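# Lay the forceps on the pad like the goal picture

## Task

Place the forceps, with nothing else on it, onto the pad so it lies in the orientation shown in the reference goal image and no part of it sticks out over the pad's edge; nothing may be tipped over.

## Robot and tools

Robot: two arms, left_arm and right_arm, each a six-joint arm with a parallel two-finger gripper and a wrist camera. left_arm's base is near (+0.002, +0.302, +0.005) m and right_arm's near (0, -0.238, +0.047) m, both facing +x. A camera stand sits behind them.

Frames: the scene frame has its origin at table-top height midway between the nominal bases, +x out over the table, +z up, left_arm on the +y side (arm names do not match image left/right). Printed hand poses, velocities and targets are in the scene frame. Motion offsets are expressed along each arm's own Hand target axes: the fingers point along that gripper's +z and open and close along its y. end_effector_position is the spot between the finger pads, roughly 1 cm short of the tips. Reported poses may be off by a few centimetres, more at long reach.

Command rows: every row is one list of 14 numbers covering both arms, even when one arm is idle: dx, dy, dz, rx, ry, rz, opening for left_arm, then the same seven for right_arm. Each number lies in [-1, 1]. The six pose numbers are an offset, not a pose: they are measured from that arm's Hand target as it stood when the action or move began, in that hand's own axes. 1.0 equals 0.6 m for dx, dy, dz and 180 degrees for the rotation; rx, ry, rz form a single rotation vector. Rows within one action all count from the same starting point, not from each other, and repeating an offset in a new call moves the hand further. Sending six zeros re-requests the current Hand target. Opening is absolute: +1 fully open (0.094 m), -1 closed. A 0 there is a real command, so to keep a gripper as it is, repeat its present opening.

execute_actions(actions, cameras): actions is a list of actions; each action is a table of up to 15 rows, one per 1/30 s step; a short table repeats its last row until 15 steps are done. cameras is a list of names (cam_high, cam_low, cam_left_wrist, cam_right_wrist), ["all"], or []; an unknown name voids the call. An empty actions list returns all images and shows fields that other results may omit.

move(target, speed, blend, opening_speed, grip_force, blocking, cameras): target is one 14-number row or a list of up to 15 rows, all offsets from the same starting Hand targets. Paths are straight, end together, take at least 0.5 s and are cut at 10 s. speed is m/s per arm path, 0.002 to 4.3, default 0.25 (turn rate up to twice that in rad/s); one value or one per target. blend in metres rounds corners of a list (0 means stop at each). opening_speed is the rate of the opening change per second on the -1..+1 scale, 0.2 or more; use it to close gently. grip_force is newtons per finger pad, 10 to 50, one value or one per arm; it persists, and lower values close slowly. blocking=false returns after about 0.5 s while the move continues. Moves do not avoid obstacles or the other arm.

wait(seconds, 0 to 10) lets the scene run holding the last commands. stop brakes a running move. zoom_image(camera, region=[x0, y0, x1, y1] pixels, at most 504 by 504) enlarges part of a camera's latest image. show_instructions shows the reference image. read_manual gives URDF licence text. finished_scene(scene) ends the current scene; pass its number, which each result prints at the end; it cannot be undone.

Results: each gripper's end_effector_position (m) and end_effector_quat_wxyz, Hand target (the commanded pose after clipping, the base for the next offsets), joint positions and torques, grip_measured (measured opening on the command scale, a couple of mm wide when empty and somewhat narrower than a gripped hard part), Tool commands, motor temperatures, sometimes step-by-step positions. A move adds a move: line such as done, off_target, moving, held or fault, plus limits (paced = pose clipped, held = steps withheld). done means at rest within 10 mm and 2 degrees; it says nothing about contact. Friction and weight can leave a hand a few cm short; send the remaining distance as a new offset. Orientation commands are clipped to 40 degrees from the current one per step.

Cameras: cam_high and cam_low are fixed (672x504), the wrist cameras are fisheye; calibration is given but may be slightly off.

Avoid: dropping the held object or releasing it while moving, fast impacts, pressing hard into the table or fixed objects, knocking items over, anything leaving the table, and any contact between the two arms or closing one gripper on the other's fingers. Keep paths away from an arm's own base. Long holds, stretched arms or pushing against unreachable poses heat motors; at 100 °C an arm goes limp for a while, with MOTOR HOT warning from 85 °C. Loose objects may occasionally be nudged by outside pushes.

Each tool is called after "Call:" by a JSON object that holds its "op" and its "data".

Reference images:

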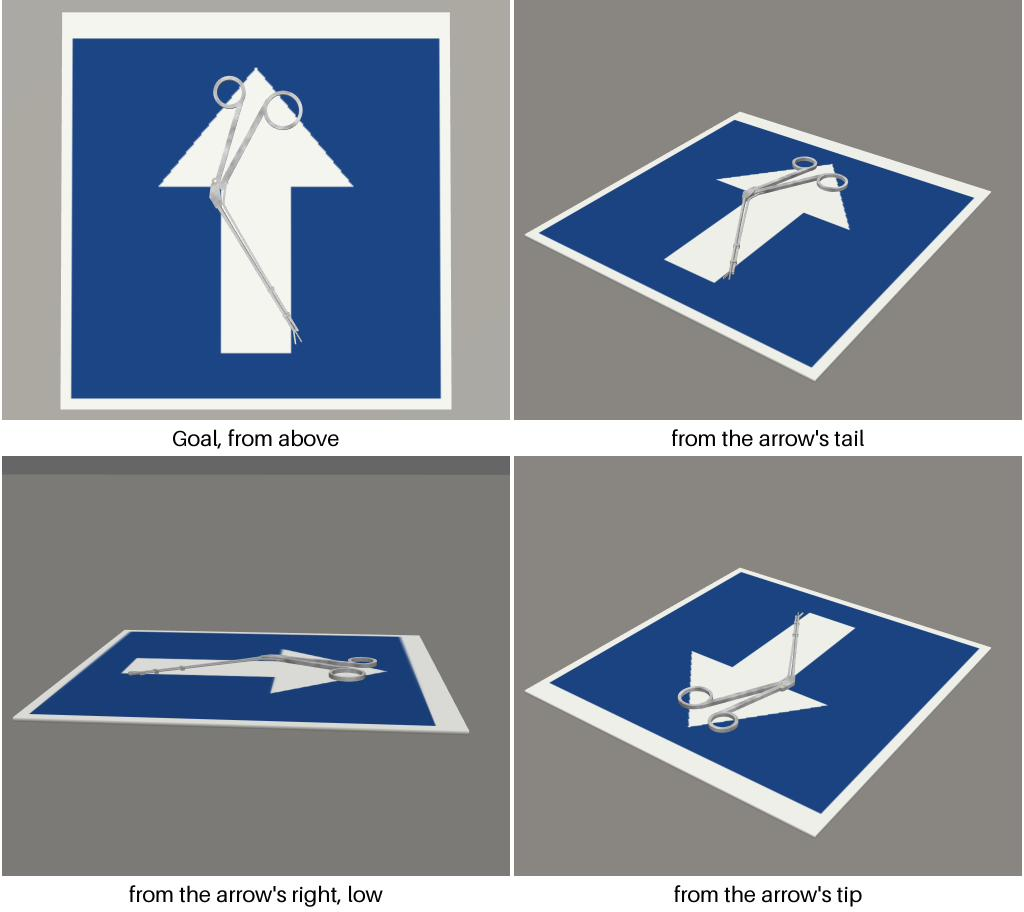

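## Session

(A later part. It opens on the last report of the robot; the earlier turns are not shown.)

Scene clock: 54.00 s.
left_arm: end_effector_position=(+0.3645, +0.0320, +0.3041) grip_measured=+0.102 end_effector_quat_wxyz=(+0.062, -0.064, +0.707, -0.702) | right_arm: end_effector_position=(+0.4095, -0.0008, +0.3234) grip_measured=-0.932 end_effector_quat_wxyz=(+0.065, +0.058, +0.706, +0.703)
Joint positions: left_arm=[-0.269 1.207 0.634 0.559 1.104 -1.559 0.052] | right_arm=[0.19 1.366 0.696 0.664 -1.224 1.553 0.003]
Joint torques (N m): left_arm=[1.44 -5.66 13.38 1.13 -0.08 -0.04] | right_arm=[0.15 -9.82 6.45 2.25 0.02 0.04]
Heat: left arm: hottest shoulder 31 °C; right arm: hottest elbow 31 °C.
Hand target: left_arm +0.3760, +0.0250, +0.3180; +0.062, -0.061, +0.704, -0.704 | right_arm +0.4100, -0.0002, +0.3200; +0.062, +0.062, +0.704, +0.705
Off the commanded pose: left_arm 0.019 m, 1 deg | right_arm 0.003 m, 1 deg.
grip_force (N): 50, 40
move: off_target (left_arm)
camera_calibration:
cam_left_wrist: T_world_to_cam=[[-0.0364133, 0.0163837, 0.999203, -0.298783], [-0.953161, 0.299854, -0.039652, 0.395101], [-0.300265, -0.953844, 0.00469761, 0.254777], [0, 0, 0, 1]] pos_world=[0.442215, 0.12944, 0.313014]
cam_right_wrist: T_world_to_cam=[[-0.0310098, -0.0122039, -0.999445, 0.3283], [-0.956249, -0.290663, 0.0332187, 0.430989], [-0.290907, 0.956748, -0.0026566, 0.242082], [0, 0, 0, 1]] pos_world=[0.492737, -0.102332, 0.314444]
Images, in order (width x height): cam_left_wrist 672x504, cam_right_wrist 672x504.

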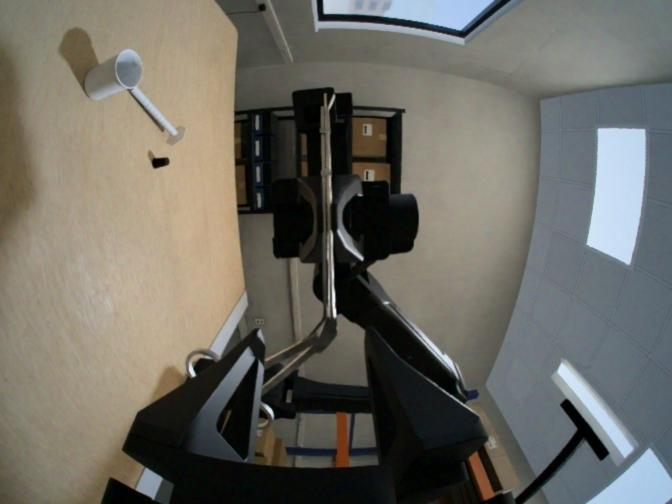

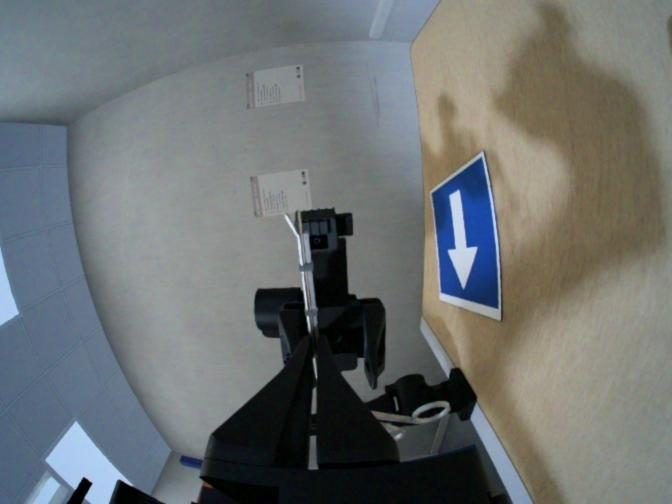

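Call:
{"op": "move", "data": {"target": [-0.0077,-0.015,0.0335,0,0,0,-0.1,0,0,0,0,0,0,-1], "speed": 0.1, "cameras": ["cam_left_wrist","cam_right_wrist","cam_high"]}}

Call:
{"op": "zoom_image", "data": {"camera": "cam_left_wrist", "region": [230, 200, 400, 400]}}

Call:
{"op": "zoom_image", "data": {"camera": "cam_right_wrist", "region": [230, 200, 480, 450]}}

Call:
{"op": "zoom_image", "data": {"camera": "cam_high", "region": [280, 80, 430, 190]}}

Scene clock: 55.40 s.
left_arm: end_effector_position=(+0.3723, +0.0142, +0.3116) grip_measured=-0.098 end_effector_quat_wxyz=(+0.061, -0.065, +0.707, -0.701) | right_arm: end_effector_position=(+0.4095, -0.0008, +0.3234) grip_measured=-0.932 end_effector_quat_wxyz=(+0.065, +0.058, +0.706, +0.703)
Joint positions: left_arm=[-0.31 1.23 0.677 0.536 1.062 -1.56 0.042] | right_arm=[0.19 1.366 0.696 0.664 -1.224 1.553 0.003]
Joint torques (N m): left_arm=[1.44 -6.18 13.79 1.1 -0.08 -0.03] | right_arm=[0.21 -9.82 6.48 2.25 0.02 0.04]
Heat: left arm: hottest shoulder 30 °C; right arm: hottest elbow 31 °C.
Hand target: left_arm +0.3839, +0.0060, +0.3270; +0.061, -0.061, +0.704, -0.704 | right_arm +0.4100, -0.0002, +0.3200; +0.062, +0.062, +0.704, +0.705
Off the commanded pose: left_arm 0.021 m, 1 deg | right_arm 0.003 m, 1 deg.
grip_force (N): 50, 40
move: off_target (left_arm)
camera_calibration:
cam_left_wrist: T_world_to_cam=[[-0.0337213, 0.0149728, 0.999319, -0.306799], [-0.953385, 0.299521, -0.036659, 0.40722], [-0.299866, -0.953972, 0.00417457, 0.240173], [0, 0, 0, 1]] pos_world=[0.449912, 0.111741, 0.320516]
cam_right_wrist: T_world_to_cam=[[-0.0310098, -0.0122039, -0.999445, 0.3283], [-0.956249, -0.290663, 0.0332187, 0.430989], [-0.290907, 0.956748, -0.0026566, 0.242082], [0, 0, 0, 1]] pos_world=[0.492737, -0.102332, 0.314444]
Images, in order (width x height): cam_high 672x504, cam_left_wrist 672x504, cam_right_wrist 672x504.

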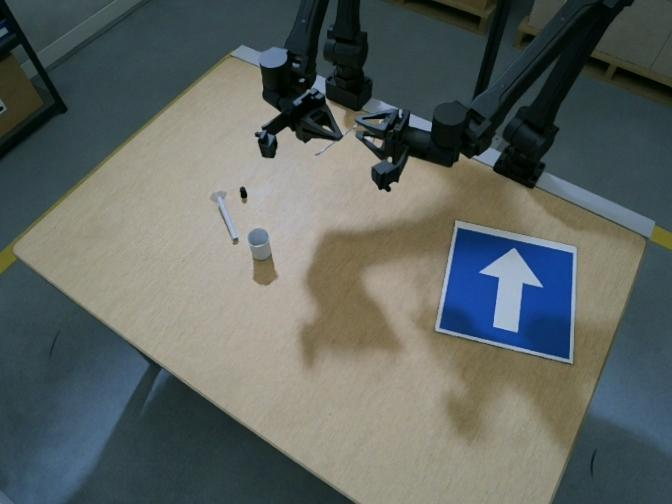

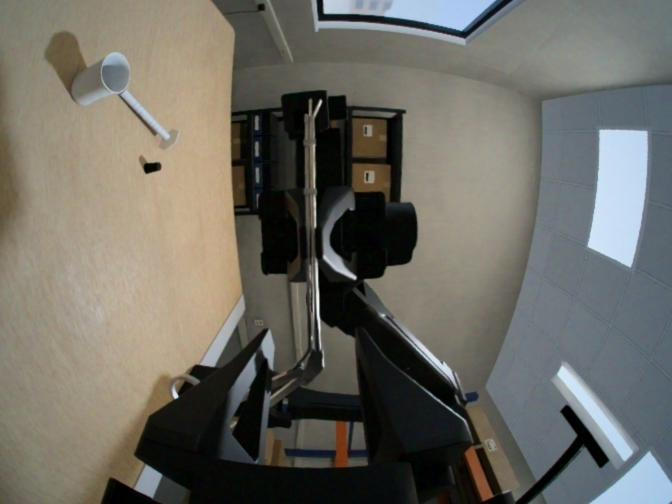

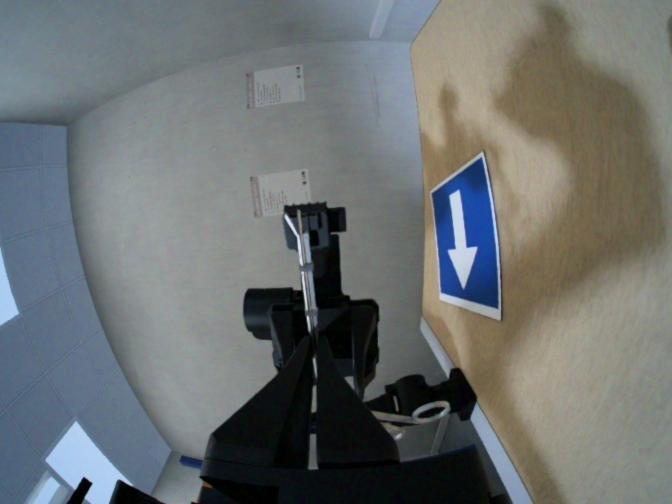

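Scaled by 2.520 from the camera's 672x504 image, which has a finer 960x720 frame.

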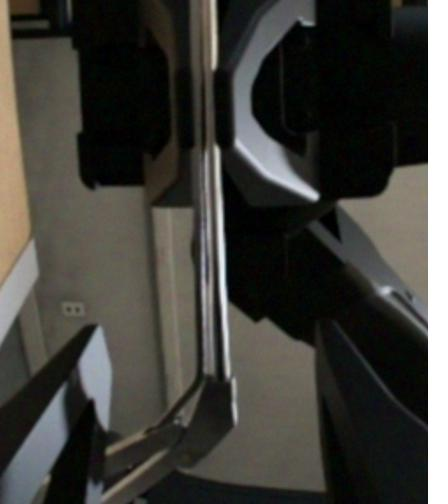

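Scaled by 2.016 from the camera's 672x504 image, which has a finer 960x720 frame.

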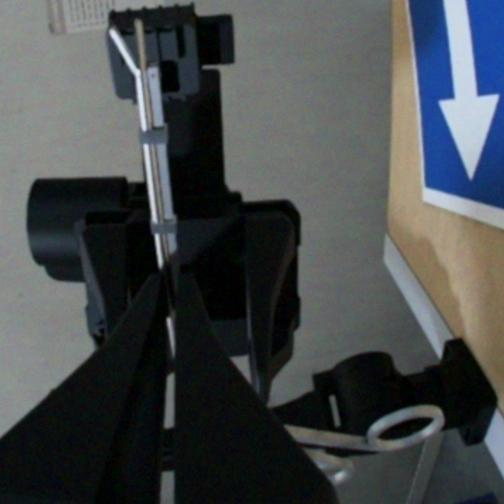

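Scaled by 3.360 from the camera's 672x504 image, which has a finer 960x720 frame.

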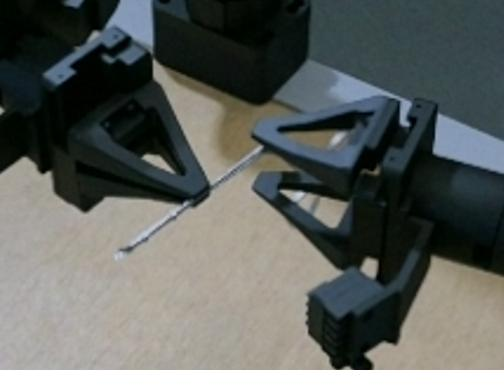

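Call:
{"op": "move", "data": {"target": [-0.0013,-0.0017,0.0213,0,0,0,-0.3,0,0,0,0,0,0,-1], "speed": 0.06, "cameras": ["cam_left_wrist","cam_right_wrist","cam_high"]}}

Call:
{"op": "zoom_image", "data": {"camera": "cam_left_wrist", "region": [230, 200, 400, 400]}}

Call:
{"op": "zoom_image", "data": {"camera": "cam_right_wrist", "region": [230, 200, 480, 450]}}

Call:
{"op": "zoom_image", "data": {"camera": "cam_high", "region": [280, 80, 430, 190]}}

Scene clock: 56.47 s.
left_arm: end_effector_position=(+0.3755, +0.0026, +0.3117) grip_measured=-0.298 end_effector_quat_wxyz=(+0.061, -0.066, +0.708, -0.701) | right_arm: end_effector_position=(+0.4095, -0.0008, +0.3234) grip_measured=-0.932 end_effector_quat_wxyz=(+0.065, +0.058, +0.706, +0.703)
Joint positions: left_arm=[-0.338 1.249 0.694 0.536 1.034 -1.56 0.033] | right_arm=[0.19 1.366 0.696 0.664 -1.224 1.553 0.003]
Joint torques (N m): left_arm=[1.38 -6.48 13.96 1.17 -0.09 -0.03] | right_arm=[0.21 -9.76 6.46 2.26 0.02 0.05]
Heat: left arm: hottest shoulder 30 °C; right arm: hottest elbow 31 °C.
Hand target: left_arm +0.3870, -0.0064, +0.3280; +0.062, -0.061, +0.704, -0.704 | right_arm +0.4100, -0.0002, +0.3200; +0.062, +0.062, +0.704, +0.705
Off the commanded pose: left_arm 0.022 m, 1 deg | right_arm 0.003 m, 1 deg.
grip_force (N): 50, 40
move: off_target (left_arm)
camera_calibration:
cam_left_wrist: T_world_to_cam=[[-0.0321142, 0.0137811, 0.999389, -0.307254], [-0.953792, 0.29845, -0.0347645, 0.413308], [-0.298747, -0.954326, 0.00355986, 0.229857], [0, 0, 0, 1]] pos_world=[0.453011, 0.100241, 0.320616]
cam_right_wrist: T_world_to_cam=[[-0.0310098, -0.0122039, -0.999445, 0.3283], [-0.956249, -0.290663, 0.0332187, 0.430989], [-0.290907, 0.956748, -0.0026566, 0.242082], [0, 0, 0, 1]] pos_world=[0.492737, -0.102332, 0.314444]
Images, in order (width x height): cam_high 672x504, cam_left_wrist 672x504, cam_right_wrist 672x504.

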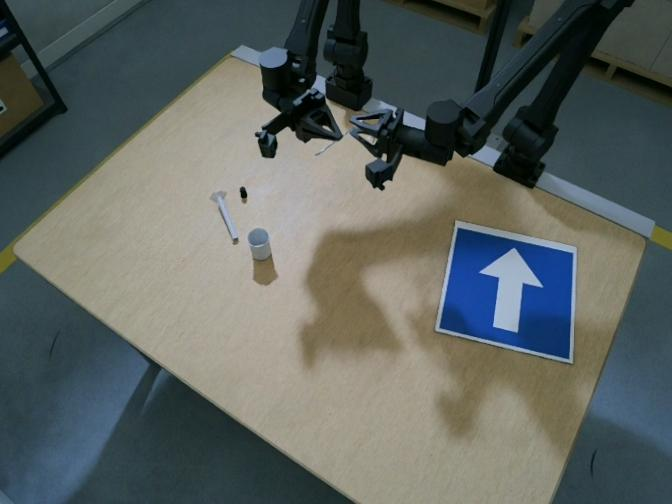

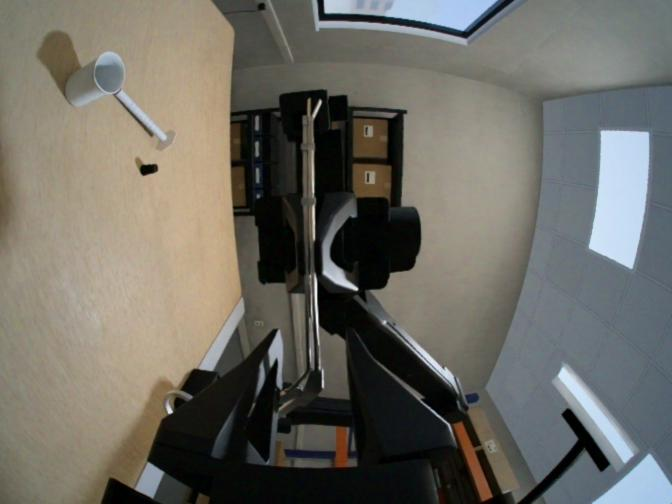

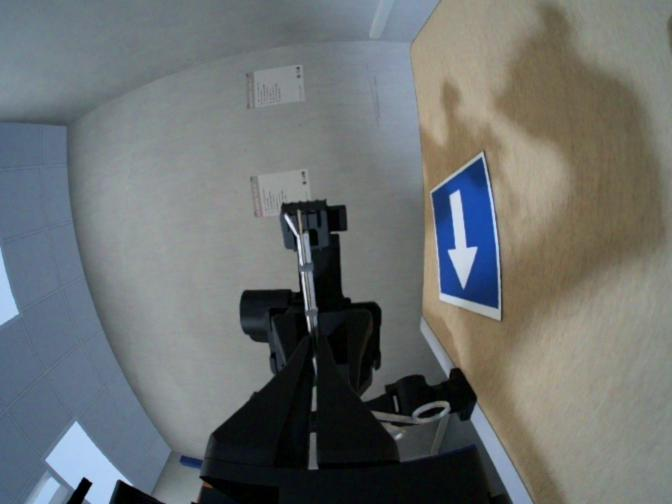

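Scaled by 2.520 from the camera's 672x504 image, which has a finer 960x720 frame.

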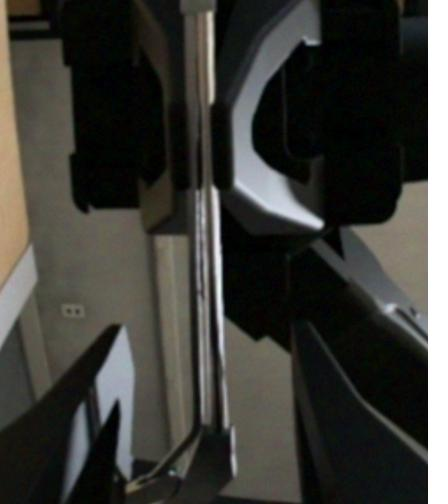

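Scaled by 2.016 from the camera's 672x504 image, which has a finer 960x720 frame.

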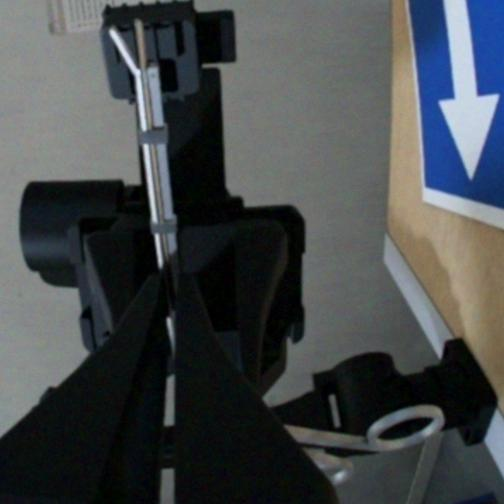

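Scaled by 3.360 from the camera's 672x504 image, which has a finer 960x720 frame.

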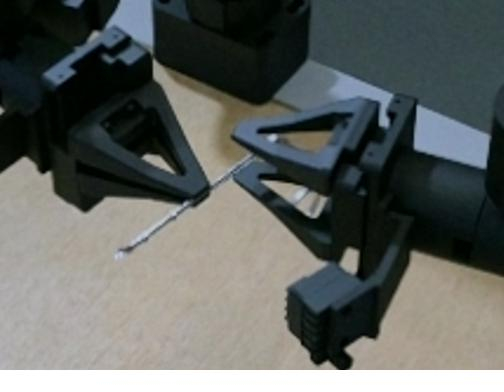

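Call:
{"op": "zoom_image", "data": {"camera": "cam_high", "region": [330, 100, 390, 150]}}

Call:
{"op": "zoom_image", "data": {"camera": "cam_left_wrist", "region": [260, 300, 370, 410]}}

Scaled by 8.400 from the camera's 672x504 image, which has a finer 960x720 frame.

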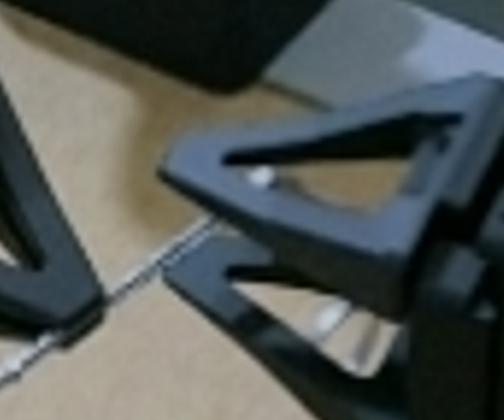

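Scaled by 4.582 from the camera's 672x504 image, which has a finer 960x720 frame.

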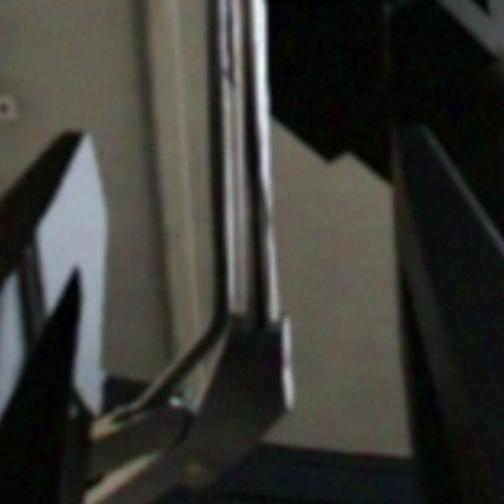

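Call:
{"op": "move", "data": {"target": [0,0,-0.0220,0,0,0,-0.3,0,0,0,0,0,0,-1], "speed": 0.06, "cameras": ["cam_left_wrist","cam_high"]}}

Call:
{"op": "zoom_image", "data": {"camera": "cam_high", "region": [330, 100, 390, 150]}}

Call:
{"op": "zoom_image", "data": {"camera": "cam_left_wrist", "region": [260, 300, 370, 410]}}

Scene clock: 58.97 s.
left_arm: end_effector_position=(+0.3747, +0.0059, +0.3112) grip_measured=-0.298 end_effector_quat_wxyz=(+0.056, -0.063, +0.708, -0.701) | right_arm: end_effector_position=(+0.4095, -0.0008, +0.3234) grip_measured=-0.932 end_effector_quat_wxyz=(+0.065, +0.058, +0.706, +0.703)
Joint positions: left_arm=[-0.327 1.249 0.694 0.532 1.057 -1.56 0.033] | right_arm=[0.19 1.366 0.696 0.664 -1.224 1.553 0.003]
Joint torques (N m): left_arm=[2.78 -7.71 12.71 1.14 0.15 -0.03] | right_arm=[0.15 -9.76 6.45 2.25 0.02 0.05]
Heat: left arm: hottest shoulder 30 °C; right arm: hottest elbow 31 °C.
Hand target: left_arm +0.3847, +0.0065, +0.3280; +0.062, -0.061, +0.704, -0.704 | right_arm +0.4100, -0.0002, +0.3200; +0.062, +0.062, +0.704, +0.705
Off the commanded pose: left_arm 0.020 m, 1 deg | right_arm 0.003 m, 1 deg.
grip_force (N): 50, 40
move: off_target (left_arm)
camera_calibration:
cam_left_wrist: T_world_to_cam=[[-0.0285869, 0.0134828, 0.9995, -0.308177], [-0.95006, 0.310488, -0.0313612, 0.409067], [-0.310756, -0.950482, 0.00393353, 0.237051], [0, 0, 0, 1]] pos_world=[0.453494, 0.102457, 0.31992]
Images, in order (width x height): cam_high 672x504, cam_left_wrist 672x504.

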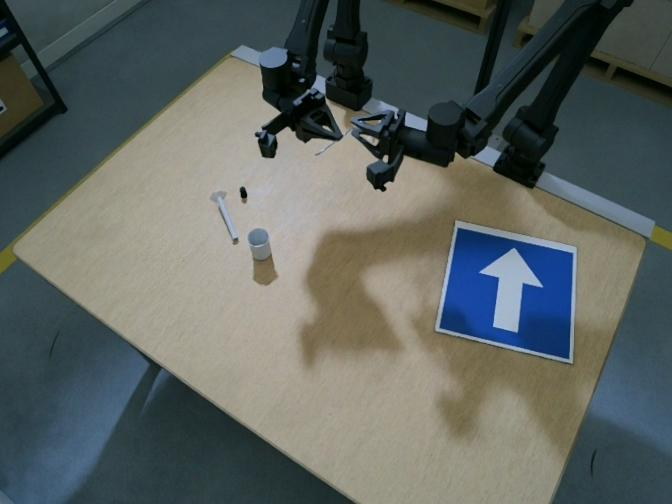

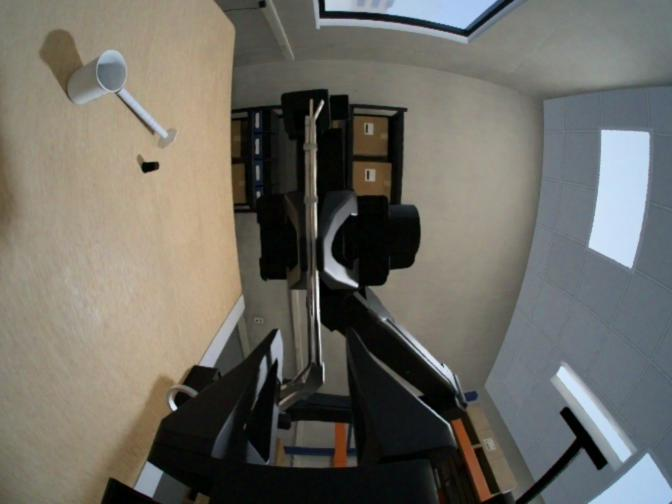

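Scaled by 8.400 from the camera's 672x504 image, which has a finer 960x720 frame.

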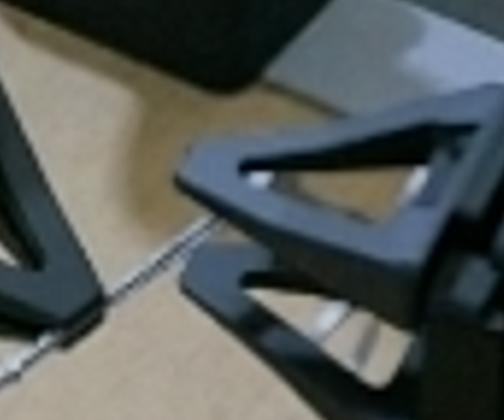

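Scaled by 4.582 from the camera's 672x504 image, which has a finer 960x720 frame.

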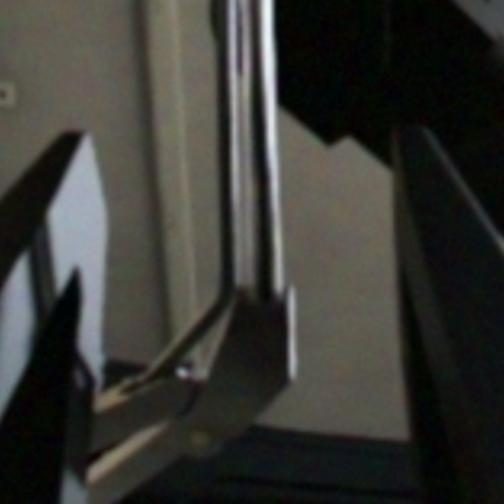

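Call:
{"op": "move", "data": {"target": [0,0,0,0,0,0,-1,0,0,0,0,0,0,-1], "speed": 0.05, "grip_force": [30,40], "opening_speed": 0.5, "cameras": ["cam_left_wrist","cam_right_wrist","cam_high"]}}

Call:
{"op": "zoom_image", "data": {"camera": "cam_left_wrist", "region": [230, 200, 400, 410]}}

Call:
{"op": "zoom_image", "data": {"camera": "cam_right_wrist", "region": [230, 200, 480, 450]}}

Call:
{"op": "zoom_image", "data": {"camera": "cam_high", "region": [310, 90, 410, 170]}}

Scene clock: 61.27 s.
left_arm: end_effector_position=(+0.3752, +0.0066, +0.3111) grip_measured=-0.874 end_effector_quat_wxyz=(+0.056, -0.063, +0.708, -0.701) | right_arm: end_effector_position=(+0.4090, -0.0009, +0.3220) grip_measured=-0.932 end_effector_quat_wxyz=(+0.064, +0.059, +0.706, +0.703)
Joint positions: left_arm=[-0.325 1.249 0.694 0.531 1.058 -1.56 0.006] | right_arm=[0.19 1.367 0.693 0.664 -1.225 1.554 0.003]
Joint torques (N m): left_arm=[2.61 -7.65 12.71 1.18 0.16 -0.02] | right_arm=[0.21 -9.88 6.6 2.26 0.04 0.03]
Heat: left arm: hottest shoulder 30 °C; right arm: hottest elbow 31 °C.
Hand target: left_arm +0.3847, +0.0066, +0.3280; +0.062, -0.061, +0.704, -0.704 | right_arm +0.4099, -0.0002, +0.3200; +0.062, +0.062, +0.704, +0.705
Off the commanded pose: left_arm 0.019 m, 1 deg | right_arm 0.002 m, 0 deg.
grip_force (N): 30, 40
move: off_target (left_arm)
camera_calibration:
cam_left_wrist: T_world_to_cam=[[-0.0278495, 0.0131855, 0.999525, -0.308393], [-0.950563, 0.309025, -0.0305618, 0.409195], [-0.309281, -0.950963, 0.00392751, 0.237381], [0, 0, 0, 1]] pos_world=[0.453794, 0.103356, 0.31982]
cam_right_wrist: T_world_to_cam=[[-0.0354983, -0.0125616, -0.999291, 0.328604], [-0.955879, -0.291341, 0.0376185, 0.428947], [-0.291607, 0.956537, -0.00166528, 0.241945], [0, 0, 0, 1]] pos_world=[0.492239, -0.102331, 0.312638]
Images, in order (width x height): cam_high 672x504, cam_left_wrist 672x504, cam_right_wrist 672x504.

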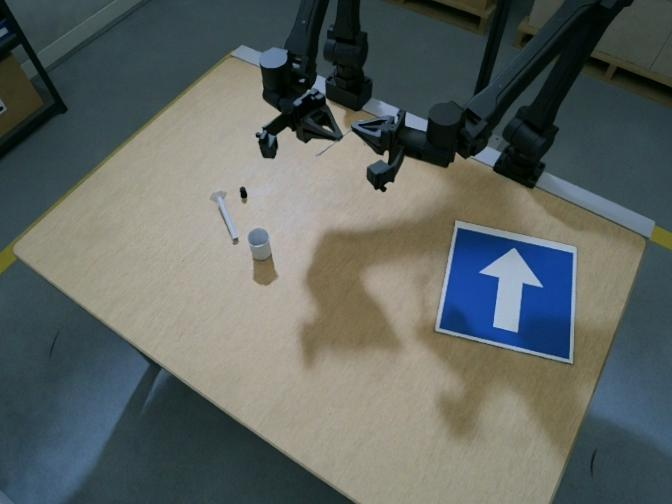

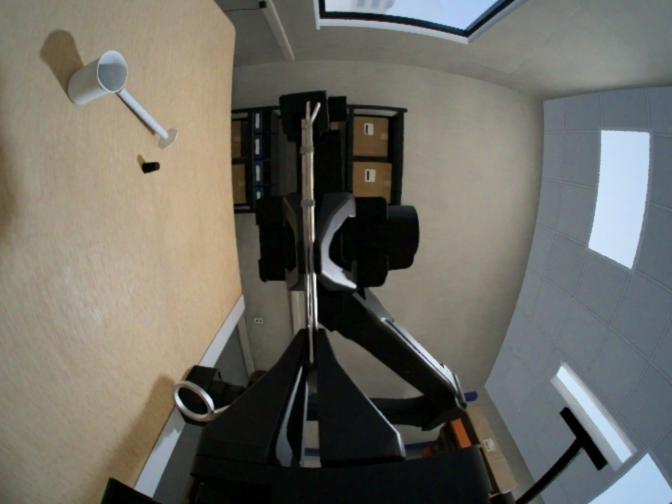

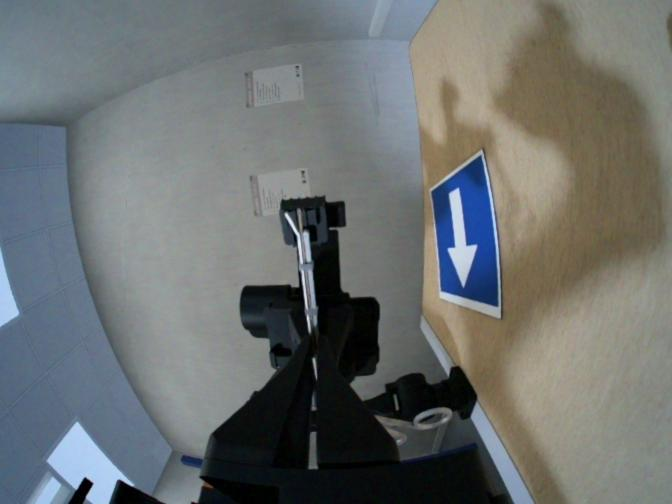

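Scaled by 2.400 from the camera's 672x504 image, which has a finer 960x720 frame.

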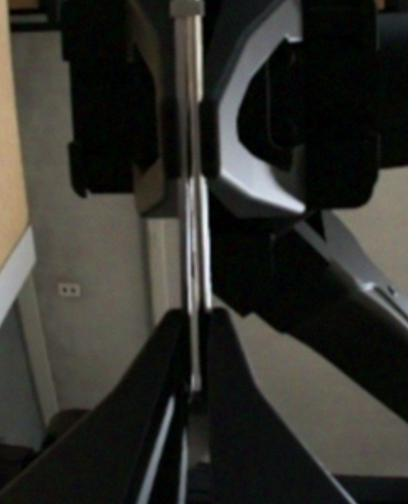

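Scaled by 2.016 from the camera's 672x504 image, which has a finer 960x720 frame.

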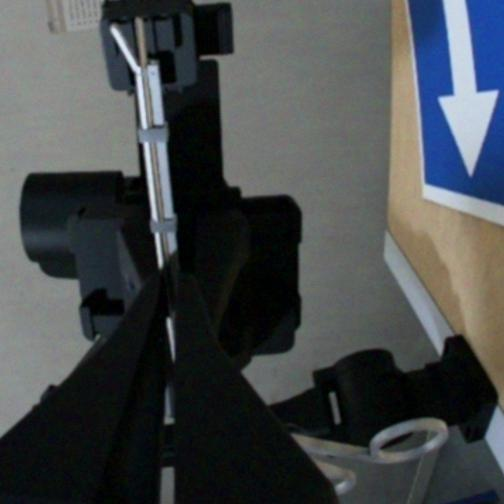

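Scaled by 5.040 from the camera's 672x504 image, which has a finer 960x720 frame.

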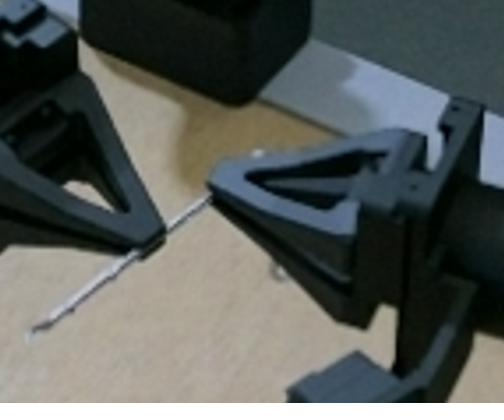

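Call:
{"op": "move", "data": {"target": [0,0,0,0,0,0,-1,0,0,0,0,0,0,0], "speed": 0.05, "grip_force": [40,50], "opening_speed": 0.8, "cameras": ["cam_left_wrist","cam_right_wrist","cam_high"]}}

Call:
{"op": "zoom_image", "data": {"camera": "cam_left_wrist", "region": [160, 80, 410, 420]}}

Call:
{"op": "zoom_image", "data": {"camera": "cam_high", "region": [310, 90, 410, 170]}}

Scene clock: 63.00 s.
left_arm: end_effector_position=(+0.3752, +0.0066, +0.3111) grip_measured=-0.886 end_effector_quat_wxyz=(+0.056, -0.063, +0.708, -0.701) | right_arm: end_effector_position=(+0.4092, -0.0009, +0.3220) grip_measured=-0.002 end_effector_quat_wxyz=(+0.063, +0.060, +0.706, +0.703)
Joint positions: left_arm=[-0.325 1.249 0.694 0.531 1.058 -1.56 0.005] | right_arm=[0.19 1.367 0.693 0.664 -1.224 1.556 0.047]
Joint torques (N m): left_arm=[2.61 -7.77 12.71 1.18 0.15 -0.03] | right_arm=[0.15 -9.88 6.6 2.26 0.01 0.02]
Heat: left arm: hottest shoulder 30 °C; right arm: hottest elbow 31 °C.
Hand target: left_arm +0.3847, +0.0066, +0.3280; +0.062, -0.061, +0.704, -0.704 | right_arm +0.4099, -0.0002, +0.3200; +0.062, +0.062, +0.704, +0.705
Off the commanded pose: left_arm 0.019 m, 1 deg | right_arm 0.002 m, 0 deg.
grip_force (N): 40, 50
move: off_target (left_arm)
camera_calibration:
cam_left_wrist: T_world_to_cam=[[-0.0278495, 0.0131855, 0.999525, -0.308393], [-0.950563, 0.309025, -0.0305618, 0.409195], [-0.309281, -0.950963, 0.00392751, 0.237381], [0, 0, 0, 1]] pos_world=[0.453794, 0.103356, 0.31982]
cam_right_wrist: T_world_to_cam=[[-0.0373946, -0.0121731, -0.999226, 0.329458], [-0.956019, -0.290659, 0.0393186, 0.428653], [-0.290913, 0.956749, -0.000768657, 0.241374], [0, 0, 0, 1]] pos_world=[0.492339, -0.102332, 0.312535]
Images, in order (width x height): cam_high 672x504, cam_left_wrist 672x504, cam_right_wrist 672x504.

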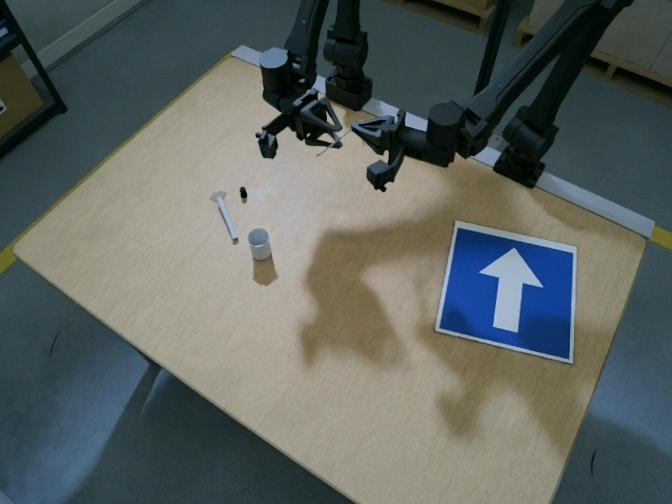

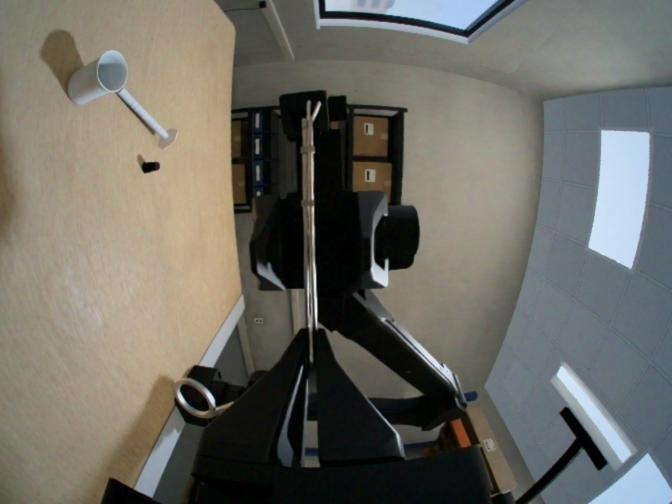

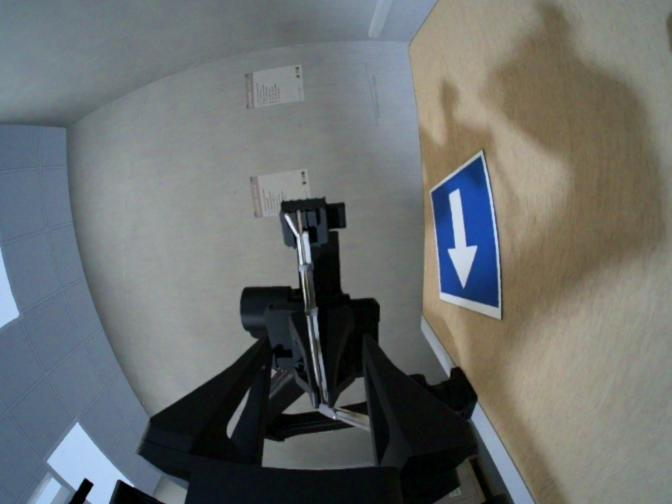

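Scaled by 1.482 from the camera's 672x504 image, which has a finer 960x720 frame.

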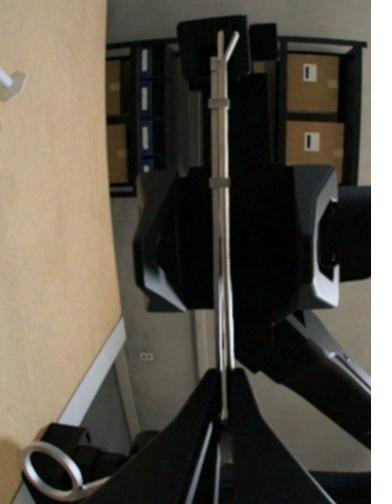

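Scaled by 5.040 from the camera's 672x504 image, which has a finer 960x720 frame.

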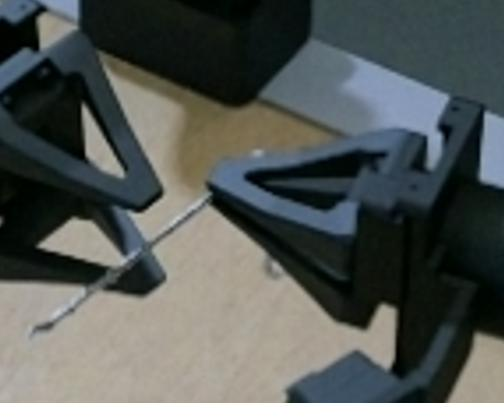

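Call:
{"op": "move", "data": {"target": [-0.1066,0.2806,-0.6723,-0.5107,-0.2479,-0.0821,-1,0,0,-0.25,0,0,0,0], "speed": 0.32, "cameras": ["all"]}}

Call:
{"op": "zoom_image", "data": {"camera": "cam_left_wrist", "region": [130, 60, 530, 440]}}

Call:
{"op": "zoom_image", "data": {"camera": "cam_high", "region": [410, 160, 610, 380]}}

Scene clock: 67.60 s.
left_arm: end_effector_position=(+0.3563, +0.4067, +0.1414) grip_measured=-0.886 end_effector_quat_wxyz=(+0.129, -0.400, +0.905, +0.071) | right_arm: end_effector_position=(+0.3875, -0.1460, +0.3159) grip_measured=-0.002 end_effector_quat_wxyz=(+0.069, +0.077, +0.703, +0.704)
Joint positions: left_arm=[0.218 1.222 0.861 -0.986 -0.193 -0.613 0.005] | right_arm=[-0.201 1.314 0.624 0.664 -1.582 1.556 0.047]
Joint torques (N m): left_arm=[2.55 -6.3 13.44 1.39 -0.28 0.12] | right_arm=[-0.44 -10.64 6.17 1.24 -0.14 -0.12]
Motor temperatures (°C): left_arm=[25 30 31 25 23 27 24] | right_arm=[23 28 31 25 29 21 23]
Heat: left arm: hottest elbow 31 °C; right arm: hottest elbow 31 °C.
Hand target: left_arm +0.3780, +0.4149, +0.1596; +0.155, -0.399, +0.901, +0.068 | right_arm +0.3839, -0.1480, +0.3199; +0.062, +0.062, +0.704, +0.705
Off the commanded pose: left_arm 0.029 m, 3 deg | right_arm 0.006 m, 2 deg.
joint sent to its limit (right arm) — joint 5 (wrist yaw), lower limit. The joint targets still meet the commanded pose.
grip_force (N): 40, 50
move: off_target (left_arm)
camera_calibration:
cam_left_wrist: T_world_to_cam=[[0.713922, -0.700186, -0.00746423, 0.0237302], [-0.68654, -0.702026, 0.189265, 0.548495], [-0.137761, -0.129996, -0.981898, 0.357135], [0, 0, 0, 1]] pos_world=[0.408821, 0.448099, 0.247036]
cam_right_wrist: T_world_to_cam=[[-0.0525813, -0.00405361, -0.998608, 0.327624], [-0.964498, -0.258954, 0.0518364, 0.369859], [-0.258804, 0.965881, 0.00970645, 0.359554], [0, 0, 0, 1]] pos_world=[0.467009, -0.250182, 0.304506]

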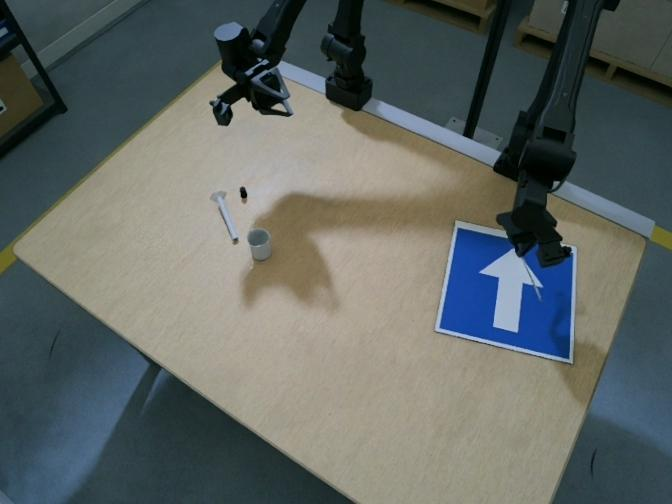

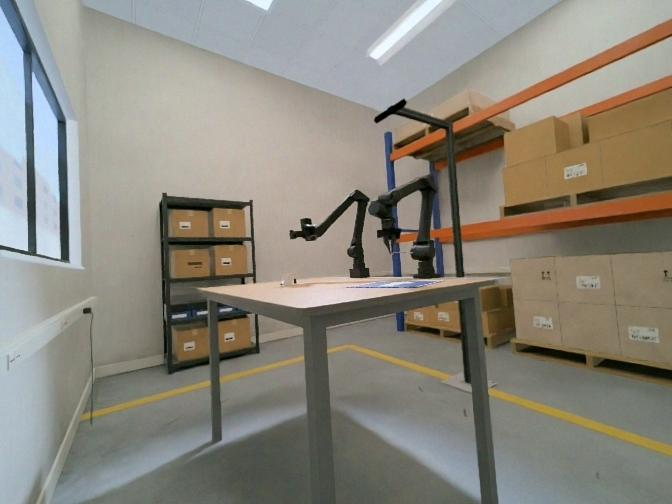

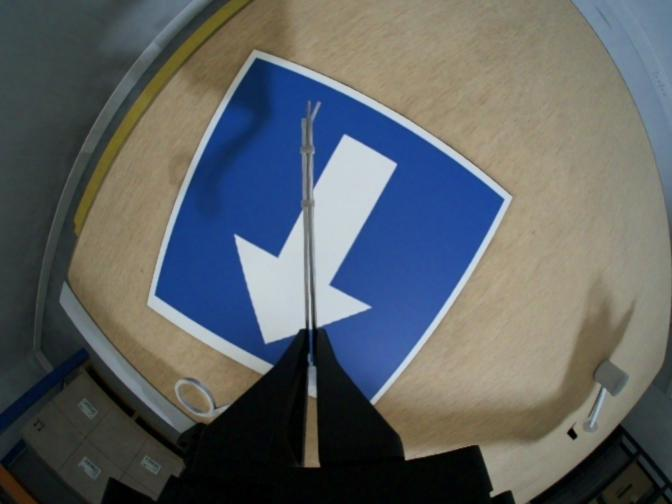

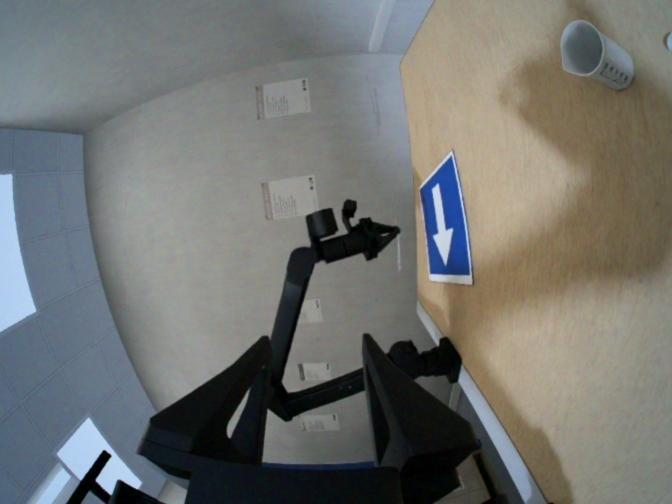

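Scaled by 1.260 from the camera's 672x504 image, which has a finer 960x720 frame.

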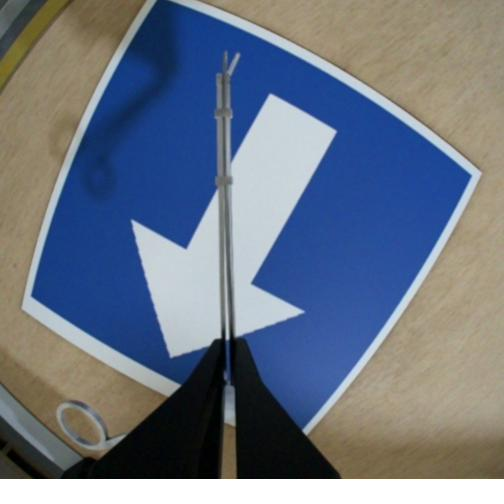

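Scaled by 2.291 from the camera's 672x504 image, which has a finer 960x720 frame.

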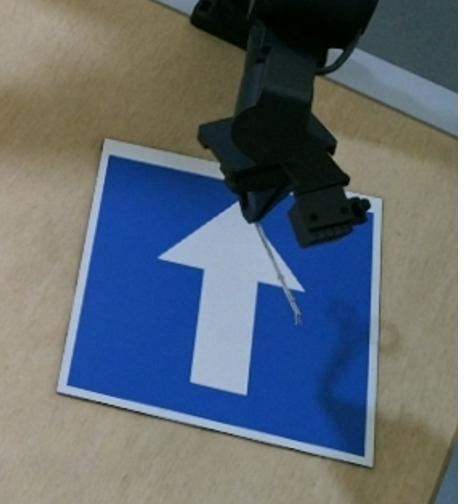

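Call:
{"op": "move", "data": {"target": [0.0415,-0.0130,0.1733,0,-0.0139,0,-1,0,0,0,0,-0.0833,0,0], "speed": 0.12, "cameras": ["cam_left_wrist","cam_high"]}}

Call:
{"op": "zoom_image", "data": {"camera": "cam_left_wrist", "region": [130, 60, 530, 440]}}

Call:
{"op": "zoom_image", "data": {"camera": "cam_high", "region": [410, 160, 610, 380]}}

Scene clock: 70.60 s.
left_arm: end_effector_position=(+0.3927, +0.4188, +0.0592) grip_measured=-0.886 end_effector_quat_wxyz=(+0.176, -0.403, +0.895, +0.074) | right_arm: end_effector_position=(+0.3869, -0.1502, +0.3175) grip_measured=-0.002 end_effector_quat_wxyz=(+0.157, +0.151, +0.691, +0.689)
Joint positions: left_arm=[0.218 1.401 0.756 -0.61 -0.22 -0.613 0.005] | right_arm=[-0.201 1.196 0.528 0.664 -1.35 1.557 0.047]
Joint torques (N m): left_arm=[1.85 -8.12 7.27 1.52 -0.3 0.09] | right_arm=[0.44 -8.94 6.45 1.24 0.02 0.02]
Heat: left arm: hottest elbow 31 °C; right arm: hottest elbow 31 °C.
Hand target: left_arm +0.3915, +0.4179, +0.0534; +0.175, -0.397, +0.898, +0.077 | right_arm +0.3839, -0.1480, +0.3199; +0.153, +0.153, +0.690, +0.691
Off the commanded pose: left_arm 0.006 m, 1 deg | right_arm 0.004 m, 1 deg.
grip_force (N): 40, 50
move: done
camera_calibration:
cam_left_wrist: T_world_to_cam=[[0.718307, -0.695344, 0.0230436, 0.0000550714], [-0.693735, -0.713355, 0.0992841, 0.610386], [-0.0525984, -0.0873027, -0.994792, 0.232315], [0, 0, 0, 1]] pos_world=[0.435626, 0.455742, 0.170503]
Images, in order (width x height): cam_high 672x504, cam_left_wrist 672x504.

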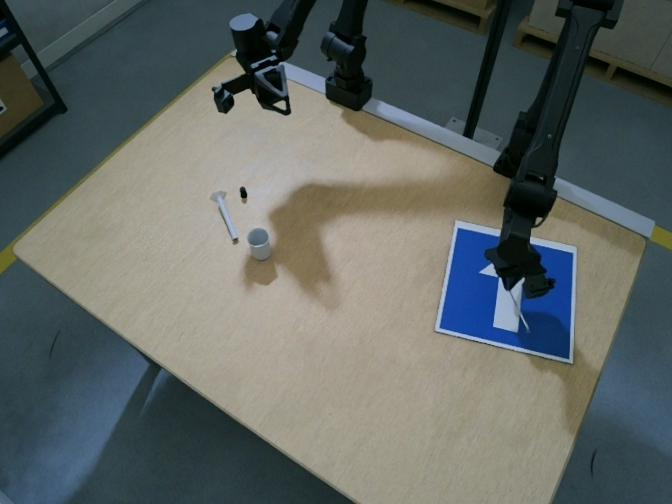

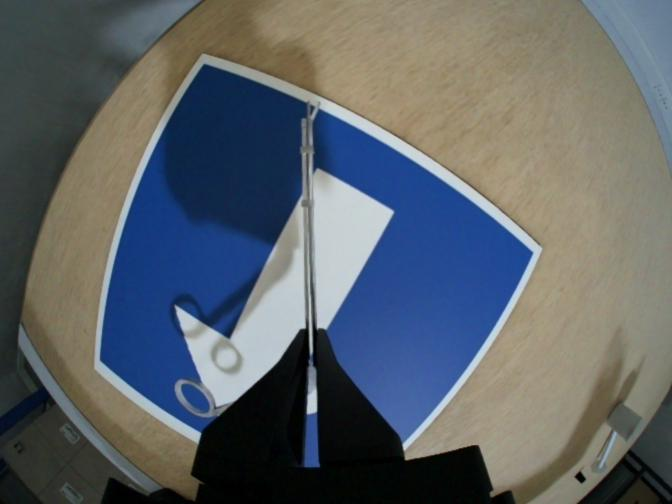

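Scaled by 1.260 from the camera's 672x504 image, which has a finer 960x720 frame.

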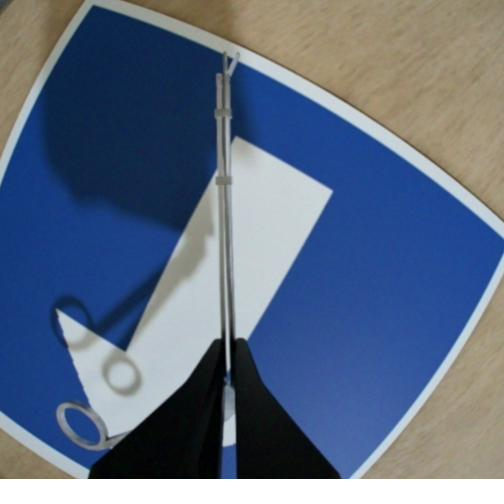

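Scaled by 2.291 from the camera's 672x504 image, which has a finer 960x720 frame.

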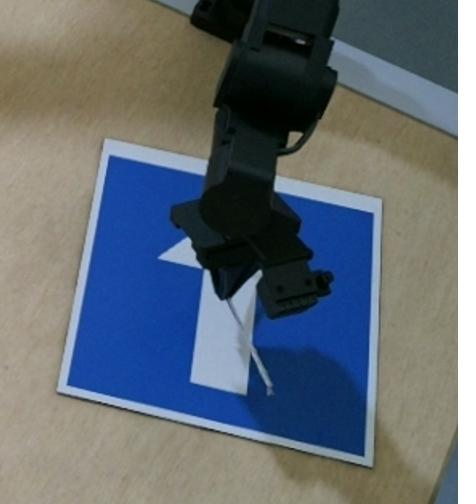

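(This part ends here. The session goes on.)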